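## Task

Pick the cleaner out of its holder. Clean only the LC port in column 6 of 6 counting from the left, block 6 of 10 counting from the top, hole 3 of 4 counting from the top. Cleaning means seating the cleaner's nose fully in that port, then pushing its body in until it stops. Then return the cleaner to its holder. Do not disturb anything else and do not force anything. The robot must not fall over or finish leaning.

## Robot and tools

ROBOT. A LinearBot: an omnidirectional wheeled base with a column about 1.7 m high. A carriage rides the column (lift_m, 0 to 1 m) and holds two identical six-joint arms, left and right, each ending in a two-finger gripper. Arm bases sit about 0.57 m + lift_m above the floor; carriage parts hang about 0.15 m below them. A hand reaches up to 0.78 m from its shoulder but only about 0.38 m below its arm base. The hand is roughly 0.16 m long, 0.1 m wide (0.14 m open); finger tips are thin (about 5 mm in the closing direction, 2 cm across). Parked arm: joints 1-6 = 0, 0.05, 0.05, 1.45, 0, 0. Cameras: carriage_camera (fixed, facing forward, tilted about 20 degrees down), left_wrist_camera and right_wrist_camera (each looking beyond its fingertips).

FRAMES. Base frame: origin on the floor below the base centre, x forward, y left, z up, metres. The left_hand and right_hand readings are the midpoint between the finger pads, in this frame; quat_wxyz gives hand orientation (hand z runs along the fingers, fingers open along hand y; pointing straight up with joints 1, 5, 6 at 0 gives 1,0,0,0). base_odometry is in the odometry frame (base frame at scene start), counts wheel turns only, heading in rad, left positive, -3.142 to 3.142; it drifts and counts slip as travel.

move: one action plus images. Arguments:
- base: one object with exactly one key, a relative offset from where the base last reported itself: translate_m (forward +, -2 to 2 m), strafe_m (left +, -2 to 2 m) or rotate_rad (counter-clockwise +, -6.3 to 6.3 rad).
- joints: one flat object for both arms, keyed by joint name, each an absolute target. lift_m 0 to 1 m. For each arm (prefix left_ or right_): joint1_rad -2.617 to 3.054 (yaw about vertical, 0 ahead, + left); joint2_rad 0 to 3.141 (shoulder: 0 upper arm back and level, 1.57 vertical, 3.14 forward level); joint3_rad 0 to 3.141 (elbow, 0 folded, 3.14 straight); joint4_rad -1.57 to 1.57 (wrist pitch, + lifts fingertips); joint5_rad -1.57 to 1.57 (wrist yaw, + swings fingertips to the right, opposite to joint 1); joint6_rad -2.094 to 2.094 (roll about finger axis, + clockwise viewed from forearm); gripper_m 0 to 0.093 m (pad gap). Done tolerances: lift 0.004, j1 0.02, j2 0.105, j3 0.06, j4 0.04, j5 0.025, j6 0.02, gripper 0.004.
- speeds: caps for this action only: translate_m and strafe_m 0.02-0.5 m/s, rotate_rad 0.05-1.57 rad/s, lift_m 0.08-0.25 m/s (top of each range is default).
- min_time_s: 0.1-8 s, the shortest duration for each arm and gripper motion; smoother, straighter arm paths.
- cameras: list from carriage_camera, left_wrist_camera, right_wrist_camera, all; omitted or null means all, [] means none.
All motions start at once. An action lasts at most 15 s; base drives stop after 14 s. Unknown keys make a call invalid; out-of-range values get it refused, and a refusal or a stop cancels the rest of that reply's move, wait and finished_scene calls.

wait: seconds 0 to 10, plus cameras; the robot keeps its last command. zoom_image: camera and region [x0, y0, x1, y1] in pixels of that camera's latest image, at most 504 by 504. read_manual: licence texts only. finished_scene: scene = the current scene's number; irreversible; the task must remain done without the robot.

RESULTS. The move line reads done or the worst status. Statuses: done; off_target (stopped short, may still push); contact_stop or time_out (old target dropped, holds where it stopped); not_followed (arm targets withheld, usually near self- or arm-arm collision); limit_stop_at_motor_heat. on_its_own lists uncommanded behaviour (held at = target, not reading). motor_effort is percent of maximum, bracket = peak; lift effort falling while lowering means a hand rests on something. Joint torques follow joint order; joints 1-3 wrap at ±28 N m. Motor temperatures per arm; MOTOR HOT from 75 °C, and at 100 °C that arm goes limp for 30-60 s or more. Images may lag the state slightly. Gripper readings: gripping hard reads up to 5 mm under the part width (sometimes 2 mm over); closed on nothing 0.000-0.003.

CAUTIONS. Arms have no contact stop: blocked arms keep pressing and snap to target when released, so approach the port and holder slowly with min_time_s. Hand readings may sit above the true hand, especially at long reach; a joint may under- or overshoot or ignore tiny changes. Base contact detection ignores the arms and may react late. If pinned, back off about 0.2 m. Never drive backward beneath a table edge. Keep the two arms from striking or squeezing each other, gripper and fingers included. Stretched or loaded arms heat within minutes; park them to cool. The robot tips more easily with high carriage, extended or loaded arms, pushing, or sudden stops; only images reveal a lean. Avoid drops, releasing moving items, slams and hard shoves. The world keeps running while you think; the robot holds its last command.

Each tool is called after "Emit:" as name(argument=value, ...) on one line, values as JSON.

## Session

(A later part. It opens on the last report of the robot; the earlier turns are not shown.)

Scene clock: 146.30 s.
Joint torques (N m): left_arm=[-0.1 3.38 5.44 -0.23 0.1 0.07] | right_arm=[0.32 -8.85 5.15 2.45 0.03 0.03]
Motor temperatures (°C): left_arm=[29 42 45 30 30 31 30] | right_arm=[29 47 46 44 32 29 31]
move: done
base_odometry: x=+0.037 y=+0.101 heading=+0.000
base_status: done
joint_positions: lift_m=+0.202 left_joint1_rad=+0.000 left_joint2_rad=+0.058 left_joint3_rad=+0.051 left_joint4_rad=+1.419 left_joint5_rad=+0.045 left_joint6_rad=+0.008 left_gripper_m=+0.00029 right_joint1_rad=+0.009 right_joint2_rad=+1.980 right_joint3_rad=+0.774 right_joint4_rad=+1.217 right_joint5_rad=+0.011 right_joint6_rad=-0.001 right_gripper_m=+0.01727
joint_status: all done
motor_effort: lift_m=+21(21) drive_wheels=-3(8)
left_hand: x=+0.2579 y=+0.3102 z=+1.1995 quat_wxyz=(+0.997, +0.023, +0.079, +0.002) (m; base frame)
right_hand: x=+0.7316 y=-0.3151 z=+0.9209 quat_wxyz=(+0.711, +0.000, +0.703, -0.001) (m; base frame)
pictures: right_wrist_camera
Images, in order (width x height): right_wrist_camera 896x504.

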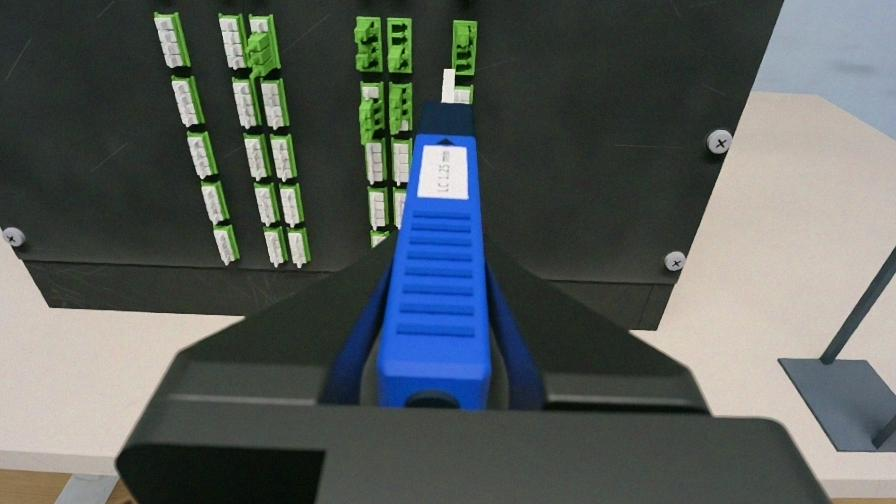

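Emit:
move(base={"strafe_m": -0.006}, speeds={"strafe_m": 0.03}, cameras=["right_wrist_camera"])

Emit:
zoom_image(camera="right_wrist_camera", region=[430, 10, 500, 110])

Scene clock: 155.07 s.
Joint torques (N m): left_arm=[-0.14 3.38 5.45 -0.24 0.1 0.08] | right_arm=[0.34 -8.85 5.16 2.45 0.01 0.03]
Motor temperatures (°C): left_arm=[29 42 46 30 30 31 30] | right_arm=[29 47 46 45 32 29 31]
move: done
base_odometry: x=+0.037 y=+0.095 heading=+0.000
base_status: done
joint_positions: lift_m=+0.202 left_joint1_rad=+0.000 left_joint2_rad=+0.058 left_joint3_rad=+0.051 left_joint4_rad=+1.419 left_joint5_rad=+0.045 left_joint6_rad=+0.008 left_gripper_m=+0.00029 right_joint1_rad=+0.009 right_joint2_rad=+1.980 right_joint3_rad=+0.774 right_joint4_rad=+1.217 right_joint5_rad=+0.012 right_joint6_rad=-0.001 right_gripper_m=+0.01727
joint_status: not commanded
motor_effort: lift_m=+20(21) drive_wheels=+2(6)
left_hand: x=+0.2579 y=+0.3102 z=+1.1995 quat_wxyz=(+0.997, +0.023, +0.079, +0.002) (m; base frame)
right_hand: x=+0.7316 y=-0.3153 z=+0.9209 quat_wxyz=(+0.711, +0.001, +0.703, -0.001) (m; base frame)
pictures: right_wrist_camera
Images, in order (width x height): right_wrist_camera 896x504.

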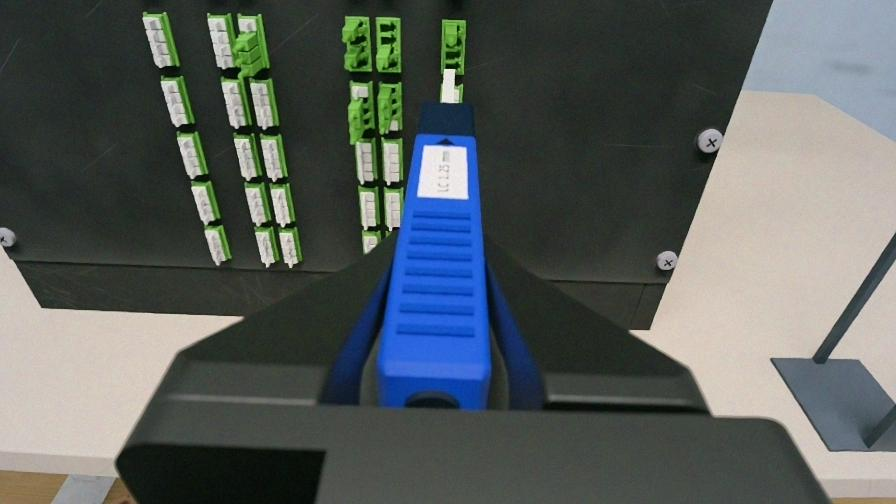

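Scaled by 5.040 from the camera's 896x504 image, which has a finer 1280x720 frame.

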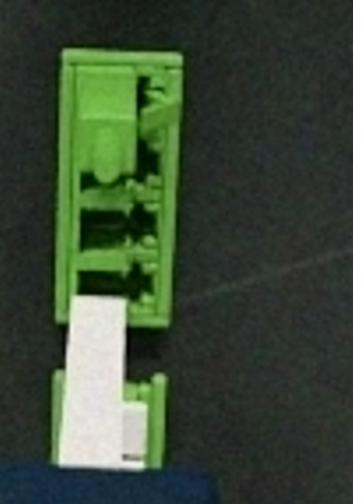

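Emit:
move(joints={"left_joint1_rad": -0.4, "left_joint2_rad": 1.5, "left_joint3_rad": 1.0, "left_joint4_rad": 1.35, "left_joint5_rad": 0, "left_joint6_rad": 0, "lift_m": 0.199}, speeds={"lift_m": 0.08}, min_time_s=2.5, cameras=[])

Emit:
move(base={"translate_m": 0.026}, joints={"left_joint1_rad": -0.7, "left_joint2_rad": 2.804, "left_joint3_rad": 1.921, "left_joint4_rad": 1.233}, speeds={"translate_m": 0.03}, min_time_s=3.5, cameras=["left_wrist_camera", "right_wrist_camera", "carriage_camera"])

Emit:
zoom_image(camera="right_wrist_camera", region=[430, 10, 500, 110])

Scene clock: 171.60 s.
Joint torques (N m): left_arm=[-0.65 -4.48 9.18 0.85 -0.01 -0.02] | right_arm=[0.36 -8.87 5.16 2.46 0.01 0.03]
Motor temperatures (°C): left_arm=[29 41 46 30 30 31 30] | right_arm=[29 47 45 45 32 29 32]
move: done
base_odometry: x=+0.037 y=+0.095 heading=+0.000
base_status: not commanded
joint_positions: lift_m=+0.199 left_joint1_rad=-0.393 left_joint2_rad=+1.492 left_joint3_rad=+0.967 left_joint4_rad=+1.361 left_joint5_rad=+0.013 left_joint6_rad=+0.008 left_gripper_m=+0.00029 right_joint1_rad=+0.009 right_joint2_rad=+1.980 right_joint3_rad=+0.774 right_joint4_rad=+1.215 right_joint5_rad=+0.012 right_joint6_rad=-0.001 right_gripper_m=+0.01727
joint_status: all done
motor_effort: lift_m=+20(21) drive_wheels=+1(2)
left_hand: x=+0.5915 y=+0.1602 z=+1.2552 quat_wxyz=(+0.916, +0.078, +0.351, -0.181) (m; base frame)
right_hand: x=+0.7316 y=-0.3153 z=+0.9176 quat_wxyz=(+0.711, +0.001, +0.704, -0.001) (m; base frame)
pictures: none
No camera images: "cameras" was empty.

Scene clock: 175.40 s.
Joint torques (N m): left_arm=[-0.66 -11.99 8.79 1.57 0.01 -0.03] | right_arm=[0.35 -8.85 5.16 2.47 0.01 0.02]
Motor temperatures (°C): left_arm=[29 43 46 30 30 31 30] | right_arm=[29 47 45 45 32 29 32]
move: done
base_odometry: x=+0.063 y=+0.095 heading=+0.000
base_status: done
joint_positions: lift_m=+0.199 left_joint1_rad=-0.693 left_joint2_rad=+2.788 left_joint3_rad=+1.889 left_joint4_rad=+1.246 left_joint5_rad=+0.011 left_joint6_rad=+0.008 left_gripper_m=+0.00029 right_joint1_rad=+0.009 right_joint2_rad=+1.980 right_joint3_rad=+0.774 right_joint4_rad=+1.215 right_joint5_rad=+0.012 right_joint6_rad=-0.001 right_gripper_m=+0.01727
joint_status: all done
motor_effort: lift_m=+20(20) drive_wheels=+2(13)
left_hand: x=+0.7532 y=-0.1300 z=+0.9010 quat_wxyz=(+0.770, +0.202, +0.538, -0.278) (m; base frame)
right_hand: x=+0.7316 y=-0.3153 z=+0.9176 quat_wxyz=(+0.711, +0.001, +0.704, -0.001) (m; base frame)
pictures: carriage_camera, left_wrist_camera, right_wrist_camera
Images, in order (width x height): carriage_camera 896x504, left_wrist_camera 896x504, right_wrist_camera 896x504.

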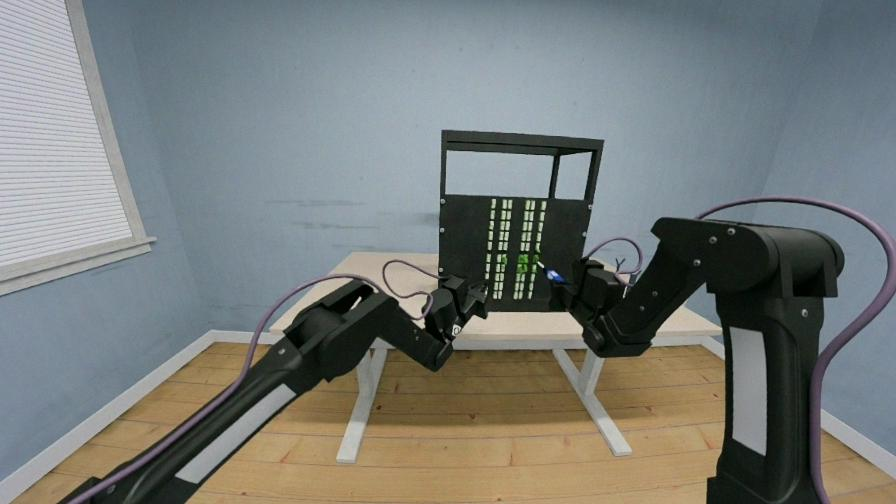

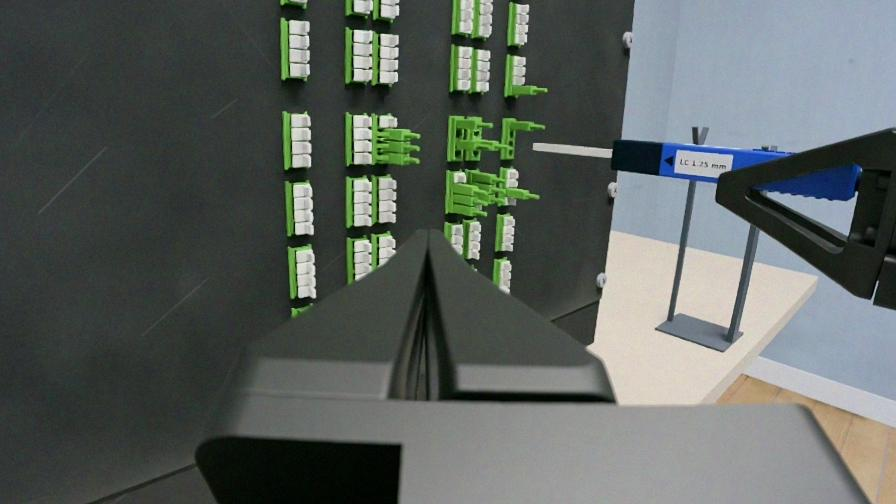

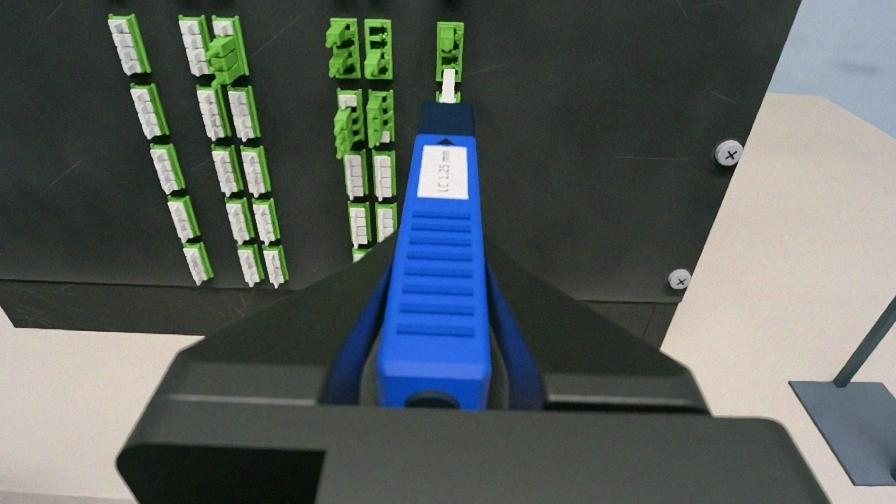

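Scaled by 5.040 from the camera's 896x504 image, which has a finer 1280x720 frame.

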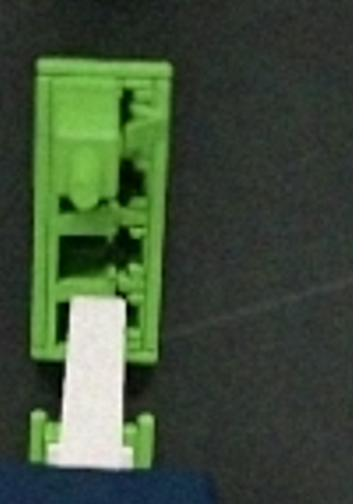

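Emit:
move(joints={"right_joint1_rad": 0.0165}, min_time_s=0.5, cameras=["left_wrist_camera", "right_wrist_camera"])

Emit:
zoom_image(camera="left_wrist_camera", region=[480, 90, 640, 210])

Emit:
zoom_image(camera="right_wrist_camera", region=[430, 10, 500, 110])

Scene clock: 185.23 s.
Joint torques (N m): left_arm=[-0.68 -11.97 8.88 1.57 0.03 -0.02] | right_arm=[0.84 -8.87 5.19 2.47 0.01 0.03]
Motor temperatures (°C): left_arm=[29 47 47 32 30 31 30] | right_arm=[29 47 45 45 32 29 32]
move: done
base_odometry: x=+0.063 y=+0.095 heading=+0.000
base_status: not commanded
joint_positions: lift_m=+0.199 left_joint1_rad=-0.693 left_joint2_rad=+2.788 left_joint3_rad=+1.889 left_joint4_rad=+1.246 left_joint5_rad=+0.011 left_joint6_rad=+0.008 left_gripper_m=+0.00029 right_joint1_rad=+0.009 right_joint2_rad=+1.980 right_joint3_rad=+0.774 right_joint4_rad=+1.215 right_joint5_rad=+0.012 right_joint6_rad=-0.001 right_gripper_m=+0.01727
joint_status: all done
motor_effort: lift_m=+20(20) drive_wheels=+2(2)
left_hand: x=+0.7532 y=-0.1300 z=+0.9010 quat_wxyz=(+0.770, +0.202, +0.538, -0.278) (m; base frame)
right_hand: x=+0.7316 y=-0.3153 z=+0.9176 quat_wxyz=(+0.711, +0.001, +0.704, -0.001) (m; base frame)
pictures: left_wrist_camera, right_wrist_camera
Images, in order (width x height): left_wrist_camera 896x504, right_wrist_camera 896x504.

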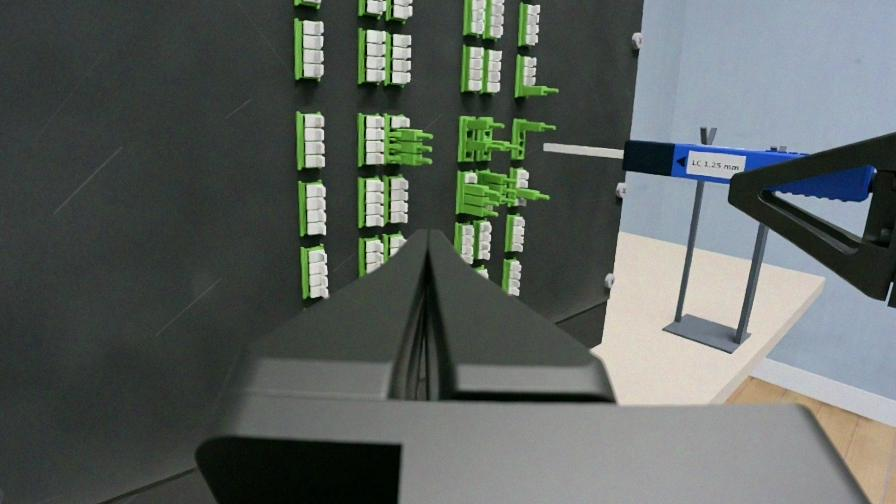

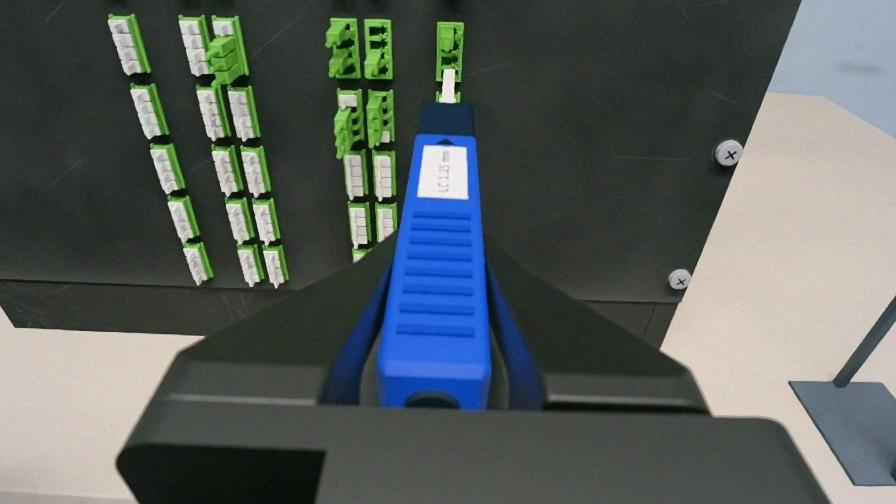

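Scaled by 3.150 from the camera's 896x504 image, which has a finer 1280x720 frame.

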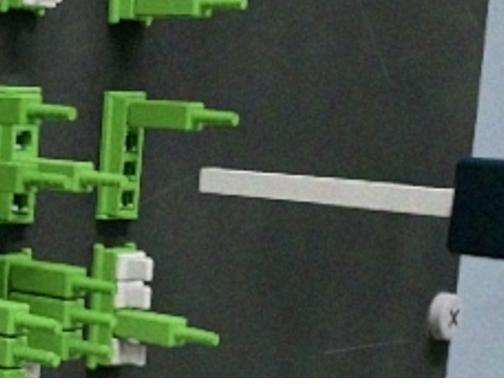

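Scaled by 5.040 from the camera's 896x504 image, which has a finer 1280x720 frame.

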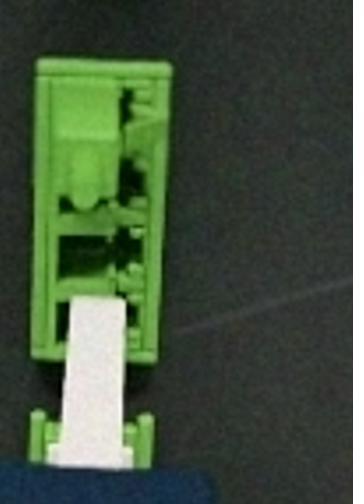

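Emit:
zoom_image(camera="left_wrist_camera", region=[500, 105, 570, 175])

Scaled by 7.200 from the camera's 896x504 image, which has a finer 1280x720 frame.

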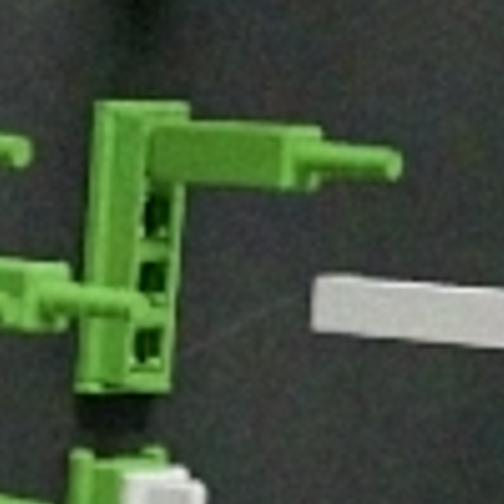

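Emit:
move(joints={"lift_m": 0.2006, "right_joint1_rad": 0.0175}, speeds={"lift_m": 0.08}, min_time_s=0.5, cameras=["left_wrist_camera", "right_wrist_camera"])

Emit:
zoom_image(camera="left_wrist_camera", region=[500, 105, 570, 175])

Emit:
zoom_image(camera="right_wrist_camera", region=[430, 10, 500, 110])

Scene clock: 212.10 s.
Joint torques (N m): left_arm=[-0.64 -12.05 8.8 1.56 0.02 -0.01] | right_arm=[0.73 -8.85 5.18 2.45 0.01 0.03]
Motor temperatures (°C): left_arm=[29 54 49 35 30 31 30] | right_arm=[29 48 45 46 32 29 32]
move: done
base_odometry: x=+0.063 y=+0.095 heading=+0.000
base_status: not commanded
joint_positions: lift_m=+0.200 left_joint1_rad=-0.693 left_joint2_rad=+2.789 left_joint3_rad=+1.889 left_joint4_rad=+1.245 left_joint5_rad=+0.011 left_joint6_rad=+0.008 left_gripper_m=+0.00029 right_joint1_rad=+0.011 right_joint2_rad=+1.980 right_joint3_rad=+0.774 right_joint4_rad=+1.216 right_joint5_rad=+0.012 right_joint6_rad=-0.001 right_gripper_m=+0.01727
joint_status: all done
motor_effort: lift_m=+25(27) drive_wheels=+2(3)
left_hand: x=+0.7532 y=-0.1300 z=+0.9012 quat_wxyz=(+0.770, +0.202, +0.538, -0.278) (m; base frame)
right_hand: x=+0.7316 y=-0.3141 z=+0.9187 quat_wxyz=(+0.711, +0.000, +0.703, -0.001) (m; base frame)
pictures: left_wrist_camera, right_wrist_camera
Images, in order (width x height): left_wrist_camera 896x504, right_wrist_camera 896x504.

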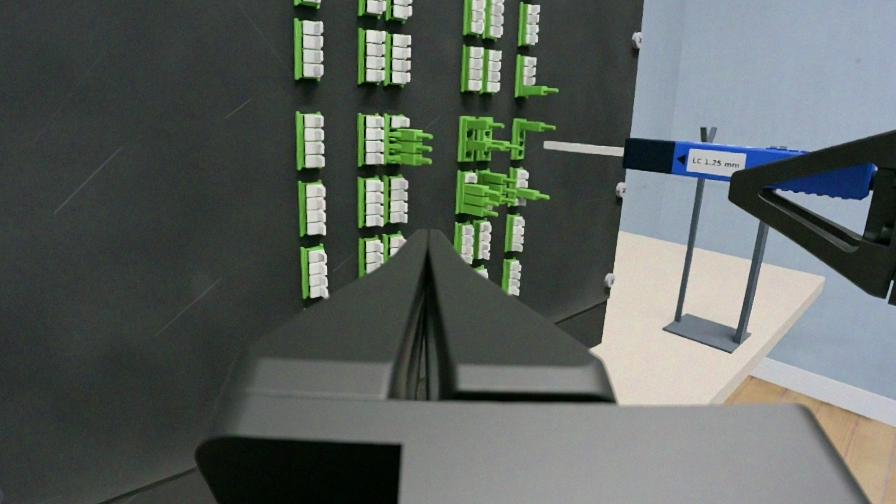

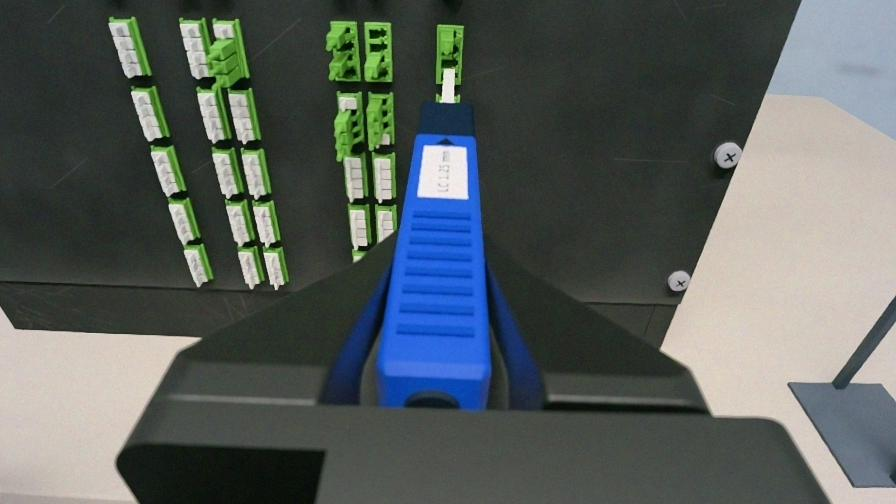

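Scaled by 7.200 from the camera's 896x504 image, which has a finer 1280x720 frame.

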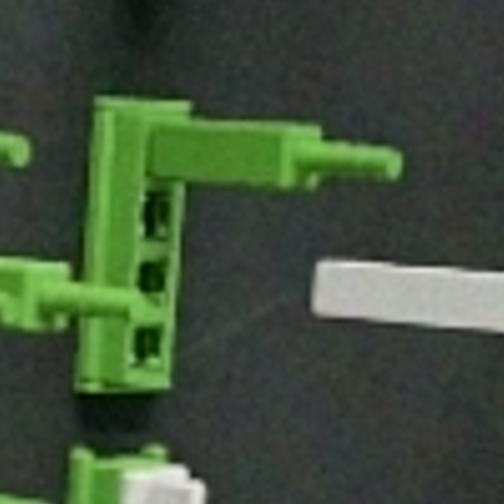

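Scaled by 5.040 from the camera's 896x504 image, which has a finer 1280x720 frame.

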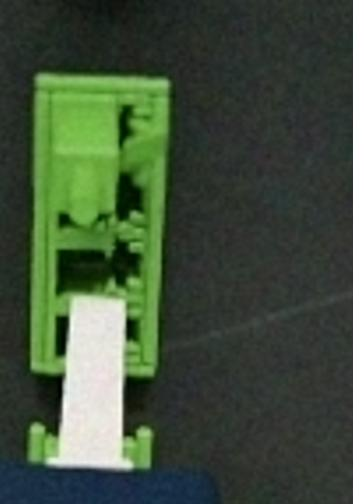

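Emit:
wait(seconds=0.3, cameras=["right_wrist_camera"])

Emit:
zoom_image(camera="right_wrist_camera", region=[430, 10, 500, 110])

Scene clock: 215.50 s.
Joint torques (N m): left_arm=[-0.61 -12.04 8.87 1.58 0.01 -0.02] | right_arm=[0.72 -8.84 5.19 2.45 0.01 0.02]
Motor temperatures (°C): left_arm=[29 56 49 35 30 31 30] | right_arm=[29 48 45 46 32 29 32]
base_odometry: x=+0.063 y=+0.095 heading=+0.000
base_status: not commanded
joint_positions: lift_m=+0.200 left_joint1_rad=-0.693 left_joint2_rad=+2.789 left_joint3_rad=+1.889 left_joint4_rad=+1.245 left_joint5_rad=+0.011 left_joint6_rad=+0.008 left_gripper_m=+0.00029 right_joint1_rad=+0.011 right_joint2_rad=+1.980 right_joint3_rad=+0.774 right_joint4_rad=+1.216 right_joint5_rad=+0.012 right_joint6_rad=-0.001 right_gripper_m=+0.01727
joint_status: all done
motor_effort: lift_m=+25(27) drive_wheels=+2(3)
left_hand: x=+0.7532 y=-0.1300 z=+0.9012 quat_wxyz=(+0.770, +0.202, +0.538, -0.278) (m; base frame)
right_hand: x=+0.7316 y=-0.3141 z=+0.9187 quat_wxyz=(+0.711, +0.000, +0.703, -0.001) (m; base frame)
wait: 0.30 s; at rest from the start
pictures: right_wrist_camera
Images, in order (width x height): right_wrist_camera 896x504.

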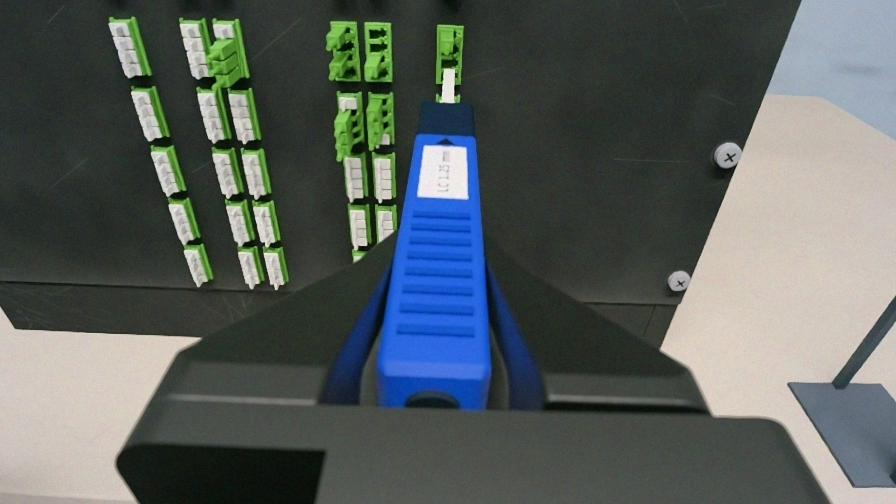

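Scaled by 5.040 from the camera's 896x504 image, which has a finer 1280x720 frame.

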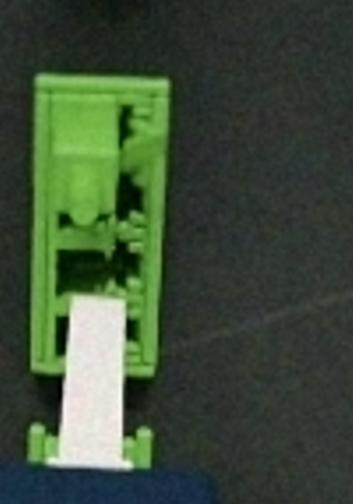

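Emit:
move(joints={"right_joint5_rad": 0.002}, min_time_s=0.5, cameras=[])

Emit:
wait(seconds=0.2, cameras=["right_wrist_camera"])

Emit:
zoom_image(camera="right_wrist_camera", region=[430, 10, 500, 110])

Scene clock: 220.93 s.
Joint torques (N m): left_arm=[-0.68 -12 8.81 1.57 0.03 -0.02] | right_arm=[0.75 -8.85 5.15 2.45 -0.14 0.02]
Motor temperatures (°C): left_arm=[29 57 49 35 30 31 30] | right_arm=[29 48 45 46 32 29 32]
move: done
base_odometry: x=+0.063 y=+0.095 heading=+0.000
base_status: not commanded
joint_positions: lift_m=+0.200 left_joint1_rad=-0.693 left_joint2_rad=+2.789 left_joint3_rad=+1.889 left_joint4_rad=+1.245 left_joint5_rad=+0.011 left_joint6_rad=+0.008 left_gripper_m=+0.00029 right_joint1_rad=+0.011 right_joint2_rad=+1.980 right_joint3_rad=+0.774 right_joint4_rad=+1.216 right_joint5_rad=+0.010 right_joint6_rad=-0.001 right_gripper_m=+0.01727
joint_status: all done
motor_effort: lift_m=+25(26) drive_wheels=+2(2)
left_hand: x=+0.7532 y=-0.1300 z=+0.9012 quat_wxyz=(+0.770, +0.202, +0.538, -0.278) (m; base frame)
right_hand: x=+0.7316 y=-0.3138 z=+0.9187 quat_wxyz=(+0.711, -0.001, +0.703, +0.000) (m; base frame)
pictures: none
No camera images: "cameras" was empty.

Scene clock: 221.13 s.
Joint torques (N m): left_arm=[-0.68 -11.99 8.84 1.57 0.02 -0.02] | right_arm=[0.72 -8.84 5.18 2.45 -0.14 0.03]
Motor temperatures (°C): left_arm=[29 57 49 35 30 31 30] | right_arm=[29 48 45 46 32 29 32]
base_odometry: x=+0.063 y=+0.095 heading=+0.000
base_status: not commanded
joint_positions: lift_m=+0.200 left_joint1_rad=-0.693 left_joint2_rad=+2.789 left_joint3_rad=+1.889 left_joint4_rad=+1.245 left_joint5_rad=+0.011 left_joint6_rad=+0.008 left_gripper_m=+0.00029 right_joint1_rad=+0.011 right_joint2_rad=+1.980 right_joint3_rad=+0.774 right_joint4_rad=+1.216 right_joint5_rad=+0.010 right_joint6_rad=-0.001 right_gripper_m=+0.01727
joint_status: all done
motor_effort: lift_m=+25(26) drive_wheels=+2(2)
left_hand: x=+0.7532 y=-0.1300 z=+0.9012 quat_wxyz=(+0.770, +0.202, +0.538, -0.278) (m; base frame)
right_hand: x=+0.7316 y=-0.3138 z=+0.9187 quat_wxyz=(+0.711, -0.001, +0.703, +0.000) (m; base frame)
wait: 0.20 s; no rest
pictures: right_wrist_camera
Images, in order (width x height): right_wrist_camera 896x504.

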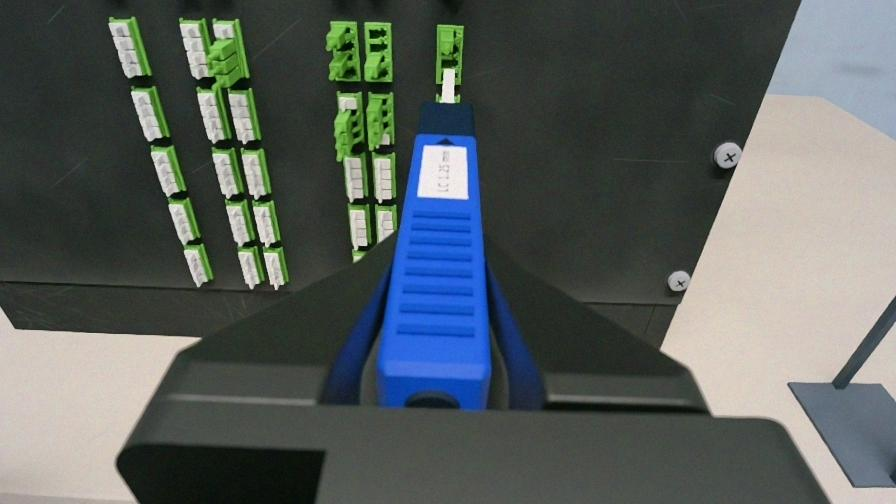

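Scaled by 5.040 from the camera's 896x504 image, which has a finer 1280x720 frame.

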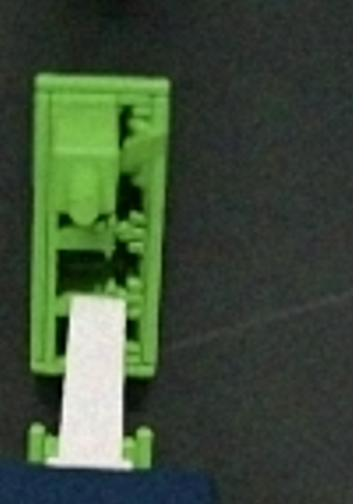

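Emit:
move(joints={"right_joint5_rad": -0.003, "right_joint1_rad": 0.0195}, min_time_s=0.5, cameras=["right_wrist_camera"])

Emit:
zoom_image(camera="right_wrist_camera", region=[430, 10, 500, 110])

Scene clock: 224.07 s.
Joint torques (N m): left_arm=[-0.64 -12 8.84 1.57 0.01 -0.02] | right_arm=[0.92 -8.84 5.16 2.45 -0.15 0.03]
Motor temperatures (°C): left_arm=[29 58 49 35 30 31 30] | right_arm=[29 48 45 47 32 29 32]
move: done
base_odometry: x=+0.063 y=+0.095 heading=+0.000
base_status: not commanded
joint_positions: lift_m=+0.200 left_joint1_rad=-0.693 left_joint2_rad=+2.789 left_joint3_rad=+1.889 left_joint4_rad=+1.245 left_joint5_rad=+0.011 left_joint6_rad=+0.008 left_gripper_m=+0.00029 right_joint1_rad=+0.011 right_joint2_rad=+1.980 right_joint3_rad=+0.774 right_joint4_rad=+1.216 right_joint5_rad=+0.006 right_joint6_rad=-0.001 right_gripper_m=+0.01727
joint_status: all done
motor_effort: lift_m=+25(26) drive_wheels=+2(2)
left_hand: x=+0.7532 y=-0.1300 z=+0.9012 quat_wxyz=(+0.770, +0.202, +0.538, -0.278) (m; base frame)
right_hand: x=+0.7316 y=-0.3130 z=+0.9187 quat_wxyz=(+0.711, -0.002, +0.703, +0.002) (m; base frame)
pictures: right_wrist_camera
Images, in order (width x height): right_wrist_camera 896x504.

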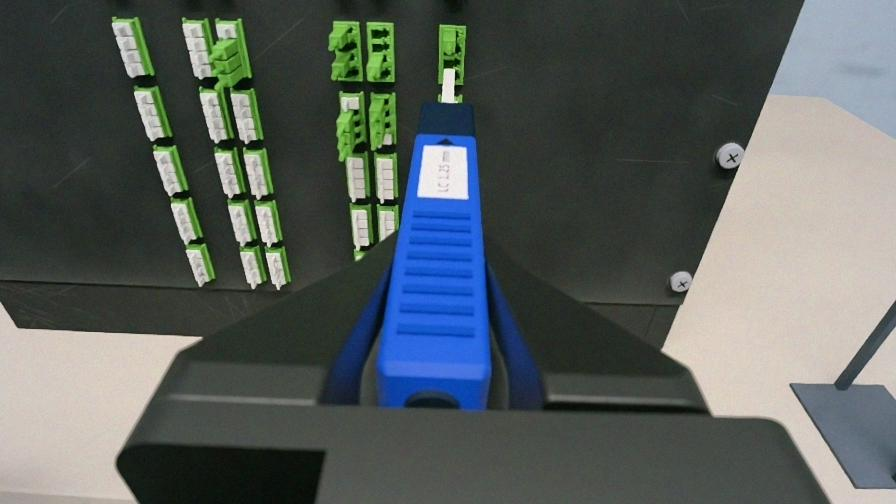

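Scaled by 5.040 from the camera's 896x504 image, which has a finer 1280x720 frame.

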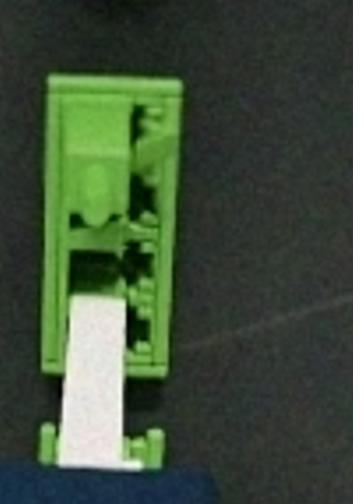

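Emit:
move(joints={"right_joint5_rad": 0.006, "right_joint1_rad": 0.0125}, min_time_s=0.3, cameras=[])

Emit:
move(base={"translate_m": 0.009}, speeds={"translate_m": 0.02}, cameras=[])

Emit:
wait(seconds=0.3, cameras=["left_wrist_camera", "right_wrist_camera"])

Emit:
zoom_image(camera="left_wrist_camera", region=[500, 105, 570, 175])

Emit:
zoom_image(camera="right_wrist_camera", region=[430, 10, 500, 110])

Scene clock: 230.83 s.
Joint torques (N m): left_arm=[-0.69 -12.01 8.84 1.58 0.03 -0.02] | right_arm=[0.24 -8.84 5.16 2.45 -0.04 0.03]
Motor temperatures (°C): left_arm=[29 60 50 36 30 31 30] | right_arm=[29 48 45 47 32 29 32]
move: done
base_odometry: x=+0.063 y=+0.095 heading=+0.000
base_status: not commanded
joint_positions: lift_m=+0.200 left_joint1_rad=-0.693 left_joint2_rad=+2.789 left_joint3_rad=+1.889 left_joint4_rad=+1.245 left_joint5_rad=+0.011 left_joint6_rad=+0.008 left_gripper_m=+0.00029 right_joint1_rad=+0.011 right_joint2_rad=+1.980 right_joint3_rad=+0.774 right_joint4_rad=+1.216 right_joint5_rad=+0.006 right_joint6_rad=-0.001 right_gripper_m=+0.01727
joint_status: all done
motor_effort: lift_m=+25(26) drive_wheels=+2(2)
left_hand: x=+0.7532 y=-0.1300 z=+0.9012 quat_wxyz=(+0.770, +0.202, +0.538, -0.278) (m; base frame)
right_hand: x=+0.7316 y=-0.3130 z=+0.9187 quat_wxyz=(+0.711, -0.002, +0.703, +0.002) (m; base frame)
pictures: none
No camera images: "cameras" was empty.

Scene clock: 231.67 s.
Joint torques (N m): left_arm=[-0.61 -12.08 8.81 1.6 0.03 -0.02] | right_arm=[0.24 -8.84 5.2 2.46 -0.03 0.03]
Motor temperatures (°C): left_arm=[29 60 50 36 30 31 30] | right_arm=[29 48 45 47 32 29 32]
move: done
base_odometry: x=+0.072 y=+0.095 heading=-0.001
base_status: done
joint_positions: lift_m=+0.200 left_joint1_rad=-0.694 left_joint2_rad=+2.790 left_joint3_rad=+1.889 left_joint4_rad=+1.243 left_joint5_rad=+0.010 left_joint6_rad=+0.008 left_gripper_m=+0.00029 right_joint1_rad=+0.011 right_joint2_rad=+1.980 right_joint3_rad=+0.774 right_joint4_rad=+1.216 right_joint5_rad=+0.006 right_joint6_rad=-0.001 right_gripper_m=+0.01727
joint_status: not commanded
motor_effort: lift_m=+25(26) drive_wheels=-3(8)
left_hand: x=+0.7530 y=-0.1306 z=+0.9003 quat_wxyz=(+0.769, +0.202, +0.540, -0.278) (m; base frame)
right_hand: x=+0.7316 y=-0.3130 z=+0.9187 quat_wxyz=(+0.711, -0.002, +0.703, +0.002) (m; base frame)
pictures: none
No camera images: "cameras" was empty.

Scene clock: 231.97 s.
Joint torques (N m): left_arm=[-0.51 -12.1 8.83 1.58 0.05 -0.01] | right_arm=[0.2 -8.87 5.18 2.46 -0.04 0.03]
Motor temperatures (°C): left_arm=[29 60 50 36 30 31 30] | right_arm=[29 48 45 47 32 29 32]
base_odometry: x=+0.072 y=+0.095 heading=-0.001
base_status: done
joint_positions: lift_m=+0.200 left_joint1_rad=-0.695 left_joint2_rad=+2.790 left_joint3_rad=+1.889 left_joint4_rad=+1.243 left_joint5_rad=+0.010 left_joint6_rad=+0.008 left_gripper_m=+0.00029 right_joint1_rad=+0.011 right_joint2_rad=+1.980 right_joint3_rad=+0.774 right_joint4_rad=+1.216 right_joint5_rad=+0.006 right_joint6_rad=-0.001 right_gripper_m=+0.01727
joint_status: not commanded
motor_effort: lift_m=+26(26) drive_wheels=+2(8)
left_hand: x=+0.7528 y=-0.1308 z=+0.9003 quat_wxyz=(+0.769, +0.202, +0.540, -0.278) (m; base frame)
right_hand: x=+0.7316 y=-0.3130 z=+0.9187 quat_wxyz=(+0.711, -0.002, +0.703, +0.002) (m; base frame)
wait: 0.30 s; at rest by 0.27 s
pictures: left_wrist_camera, right_wrist_camera
Images, in order (width x height): left_wrist_camera 896x504, right_wrist_camera 896x504.

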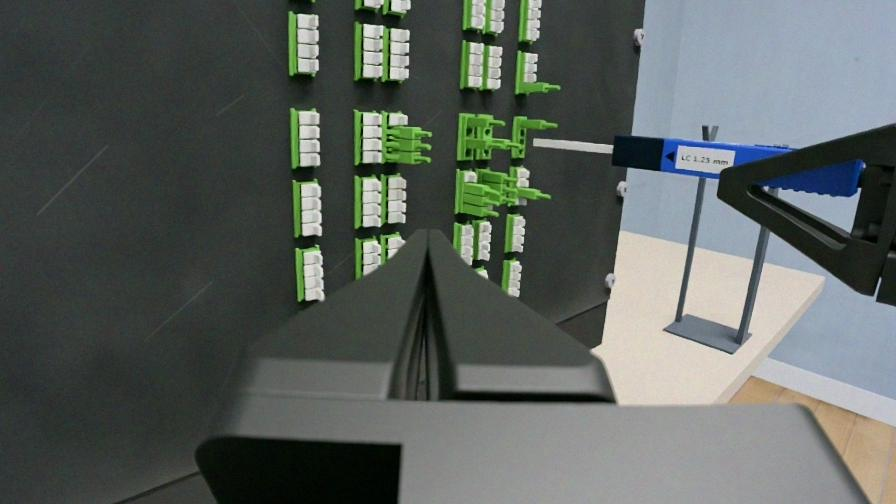

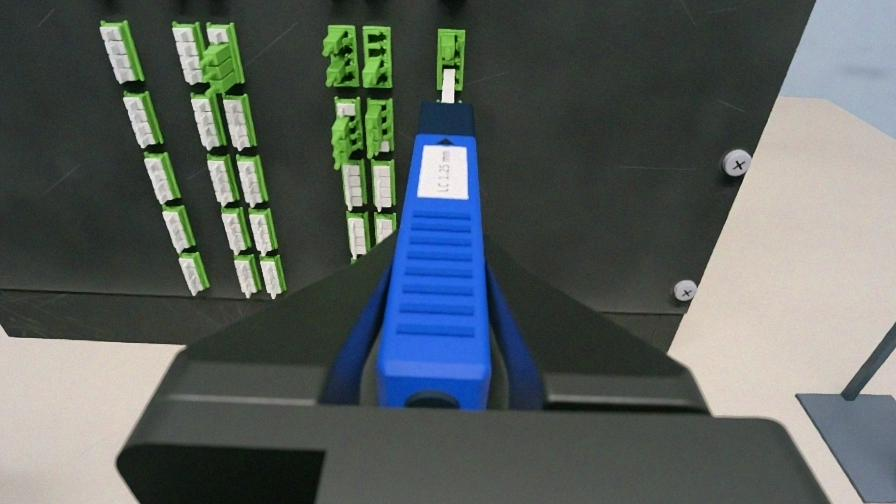

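Scaled by 7.200 from the camera's 896x504 image, which has a finer 1280x720 frame.

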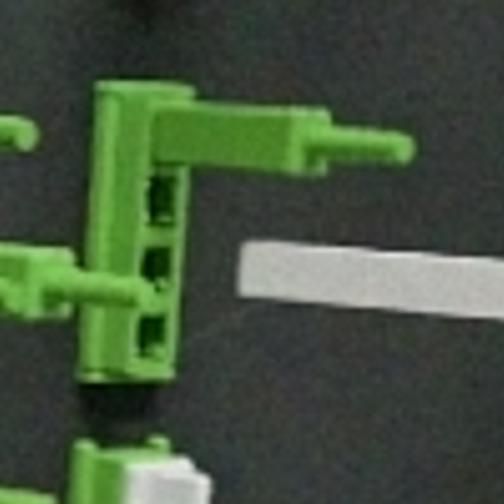

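Scaled by 5.040 from the camera's 896x504 image, which has a finer 1280x720 frame.

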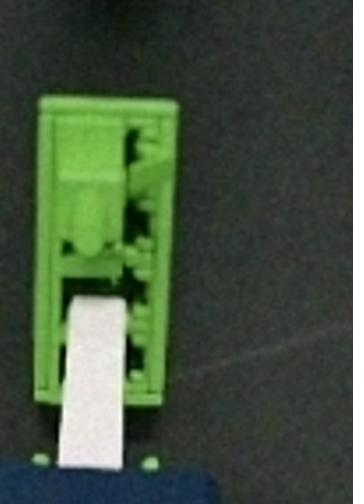

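Emit:
move(joints={"right_joint5_rad": -0.006}, min_time_s=0.4, cameras=[])

Emit:
wait(seconds=0.2, cameras=["right_wrist_camera"])

Emit:
zoom_image(camera="right_wrist_camera", region=[430, 10, 500, 110])

Scene clock: 238.53 s.
Joint torques (N m): left_arm=[-0.57 -12.05 8.85 1.61 0.03 -0.02] | right_arm=[0.25 -8.85 5.16 2.45 -0.12 0.02]
Motor temperatures (°C): left_arm=[29 62 50 36 30 31 30] | right_arm=[29 48 45 47 32 29 32]
move: done
base_odometry: x=+0.072 y=+0.095 heading=-0.001
base_status: not commanded
joint_positions: lift_m=+0.200 left_joint1_rad=-0.695 left_joint2_rad=+2.790 left_joint3_rad=+1.889 left_joint4_rad=+1.243 left_joint5_rad=+0.010 left_joint6_rad=+0.008 left_gripper_m=+0.00029 right_joint1_rad=+0.011 right_joint2_rad=+1.980 right_joint3_rad=+0.774 right_joint4_rad=+1.216 right_joint5_rad=+0.003 right_joint6_rad=-0.001 right_gripper_m=+0.01727
joint_status: all done
motor_effort: lift_m=+25(26) drive_wheels=+2(2)
left_hand: x=+0.7528 y=-0.1308 z=+0.9003 quat_wxyz=(+0.769, +0.202, +0.540, -0.278) (m; base frame)
right_hand: x=+0.7316 y=-0.3126 z=+0.9187 quat_wxyz=(+0.711, -0.003, +0.703, +0.003) (m; base frame)
pictures: none
No camera images: "cameras" was empty.

Scene clock: 238.73 s.
Joint torques (N m): left_arm=[-0.57 -12.11 8.85 1.6 0.02 -0.01] | right_arm=[0.28 -8.85 5.16 2.45 -0.14 0.03]
Motor temperatures (°C): left_arm=[29 62 50 36 30 31 30] | right_arm=[29 48 45 47 32 29 32]
base_odometry: x=+0.072 y=+0.095 heading=-0.001
base_status: not commanded
joint_positions: lift_m=+0.200 left_joint1_rad=-0.695 left_joint2_rad=+2.790 left_joint3_rad=+1.889 left_joint4_rad=+1.243 left_joint5_rad=+0.010 left_joint6_rad=+0.008 left_gripper_m=+0.00029 right_joint1_rad=+0.011 right_joint2_rad=+1.980 right_joint3_rad=+0.774 right_joint4_rad=+1.216 right_joint5_rad=+0.003 right_joint6_rad=-0.001 right_gripper_m=+0.01727
joint_status: all done
motor_effort: lift_m=+25(26) drive_wheels=+2(2)
left_hand: x=+0.7528 y=-0.1308 z=+0.9003 quat_wxyz=(+0.769, +0.202, +0.540, -0.278) (m; base frame)
right_hand: x=+0.7316 y=-0.3126 z=+0.9187 quat_wxyz=(+0.711, -0.003, +0.703, +0.003) (m; base frame)
wait: 0.20 s; no rest
pictures: right_wrist_camera
Images, in order (width x height): right_wrist_camera 896x504.

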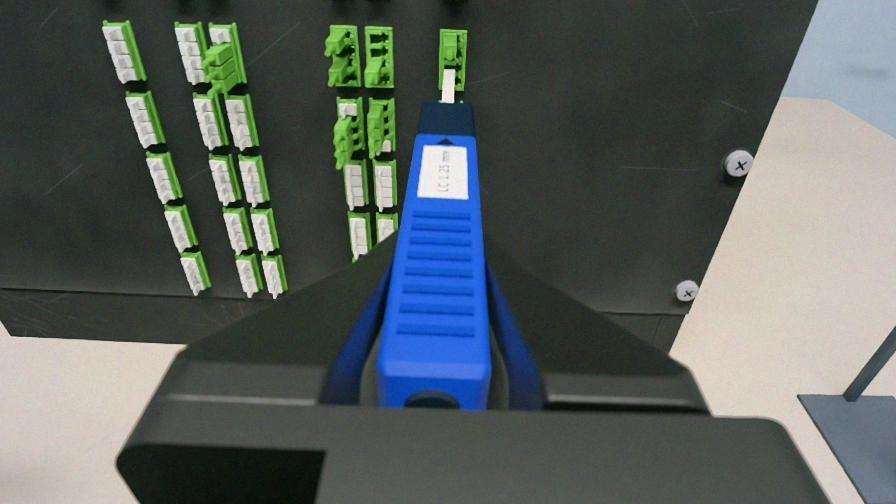

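Scaled by 5.040 from the camera's 896x504 image, which has a finer 1280x720 frame.

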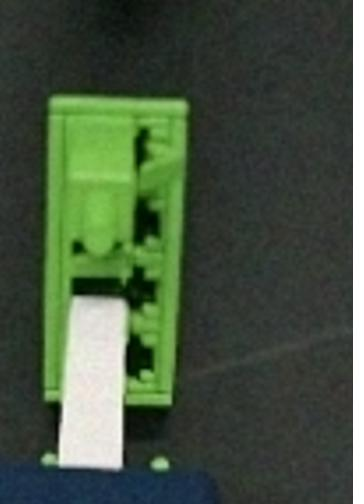

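Emit:
move(base={"translate_m": 0.005}, speeds={"translate_m": 0.02}, cameras=[])

Emit:
wait(seconds=0.4, cameras=["left_wrist_camera", "right_wrist_camera"])

Emit:
zoom_image(camera="left_wrist_camera", region=[500, 105, 570, 175])

Emit:
zoom_image(camera="right_wrist_camera", region=[430, 10, 500, 110])

Scene clock: 244.33 s.
Joint torques (N m): left_arm=[-0.55 -12.11 8.79 1.6 0.04 -0.02] | right_arm=[0.27 -8.8 5.19 2.46 -0.15 0.03]
Motor temperatures (°C): left_arm=[29 64 50 36 30 31 30] | right_arm=[29 48 45 47 32 29 32]
move: done
base_odometry: x=+0.077 y=+0.094 heading=-0.001
base_status: done
joint_positions: lift_m=+0.200 left_joint1_rad=-0.695 left_joint2_rad=+2.791 left_joint3_rad=+1.889 left_joint4_rad=+1.241 left_joint5_rad=+0.010 left_joint6_rad=+0.008 left_gripper_m=+0.00029 right_joint1_rad=+0.011 right_joint2_rad=+1.980 right_joint3_rad=+0.774 right_joint4_rad=+1.216 right_joint5_rad=+0.003 right_joint6_rad=-0.001 right_gripper_m=+0.01727
joint_status: not commanded
motor_effort: lift_m=+25(26) drive_wheels=-3(9)
left_hand: x=+0.7530 y=-0.1309 z=+0.8991 quat_wxyz=(+0.768, +0.203, +0.541, -0.278) (m; base frame)
right_hand: x=+0.7316 y=-0.3125 z=+0.9187 quat_wxyz=(+0.711, -0.003, +0.703, +0.003) (m; base frame)
pictures: none
No camera images: "cameras" was empty.

Scene clock: 244.73 s.
Joint torques (N m): left_arm=[-0.53 -12.19 8.83 1.61 0.02 -0.03] | right_arm=[0.31 -8.84 5.19 2.45 -0.14 0.03]
Motor temperatures (°C): left_arm=[29 64 50 36 30 31 30] | right_arm=[29 48 45 47 32 29 32]
base_odometry: x=+0.077 y=+0.094 heading=-0.001
base_status: done
joint_positions: lift_m=+0.200 left_joint1_rad=-0.695 left_joint2_rad=+2.791 left_joint3_rad=+1.889 left_joint4_rad=+1.241 left_joint5_rad=+0.010 left_joint6_rad=+0.008 left_gripper_m=+0.00029 right_joint1_rad=+0.011 right_joint2_rad=+1.980 right_joint3_rad=+0.774 right_joint4_rad=+1.216 right_joint5_rad=+0.003 right_joint6_rad=-0.001 right_gripper_m=+0.01727
joint_status: not commanded
motor_effort: lift_m=+25(26) drive_wheels=-3(9)
left_hand: x=+0.7530 y=-0.1309 z=+0.8991 quat_wxyz=(+0.768, +0.203, +0.541, -0.278) (m; base frame)
right_hand: x=+0.7316 y=-0.3125 z=+0.9187 quat_wxyz=(+0.711, -0.003, +0.703, +0.003) (m; base frame)
wait: 0.40 s; at rest by 0.27 s
pictures: left_wrist_camera, right_wrist_camera
Images, in order (width x height): left_wrist_camera 896x504, right_wrist_camera 896x504.

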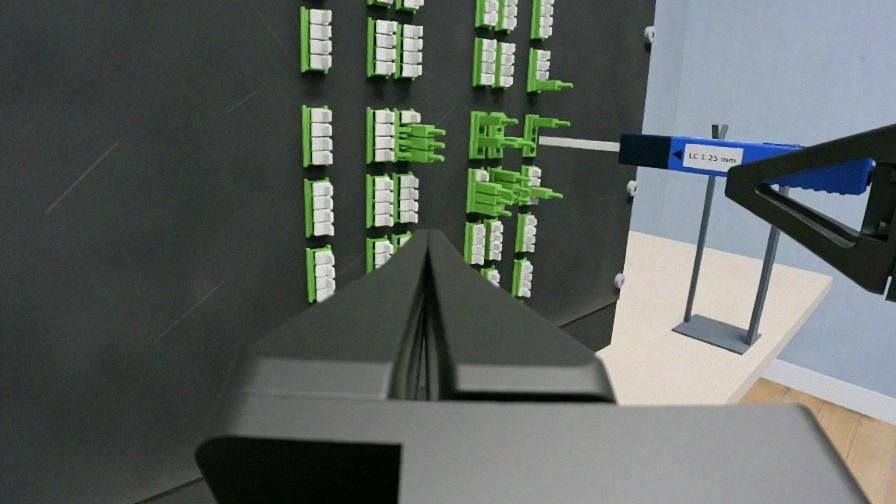

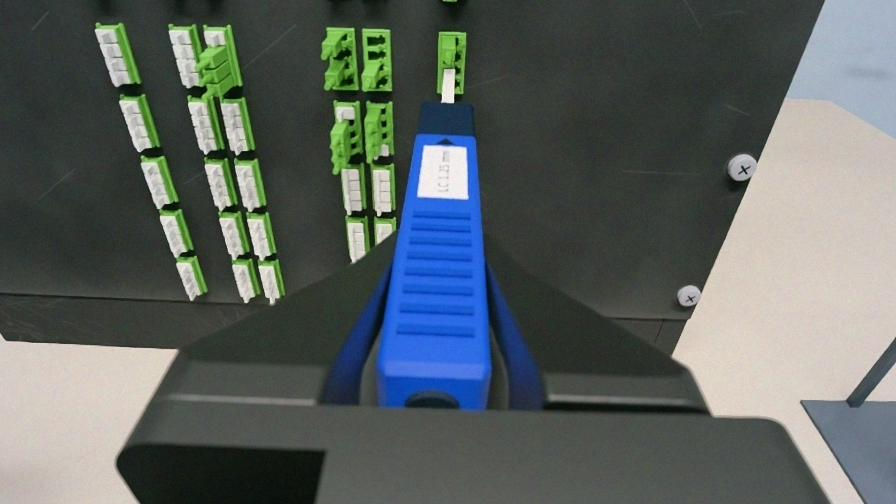

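Scaled by 7.200 from the camera's 896x504 image, which has a finer 1280x720 frame.

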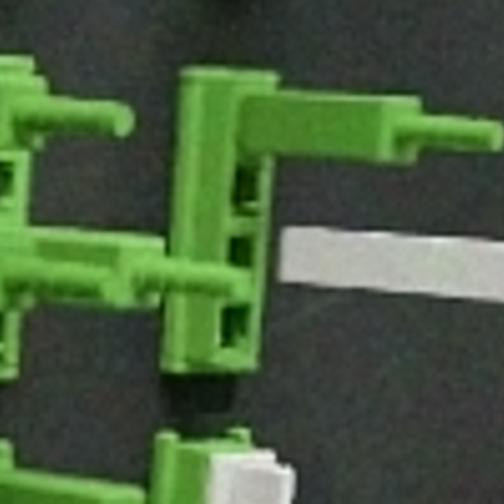

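Scaled by 5.040 from the camera's 896x504 image, which has a finer 1280x720 frame.

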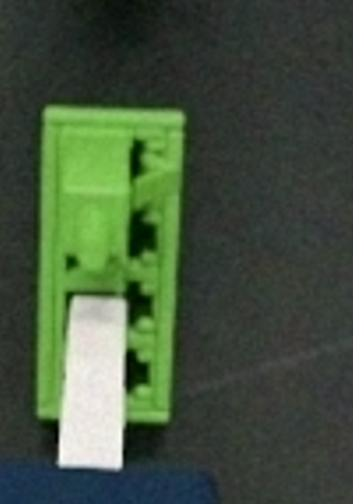

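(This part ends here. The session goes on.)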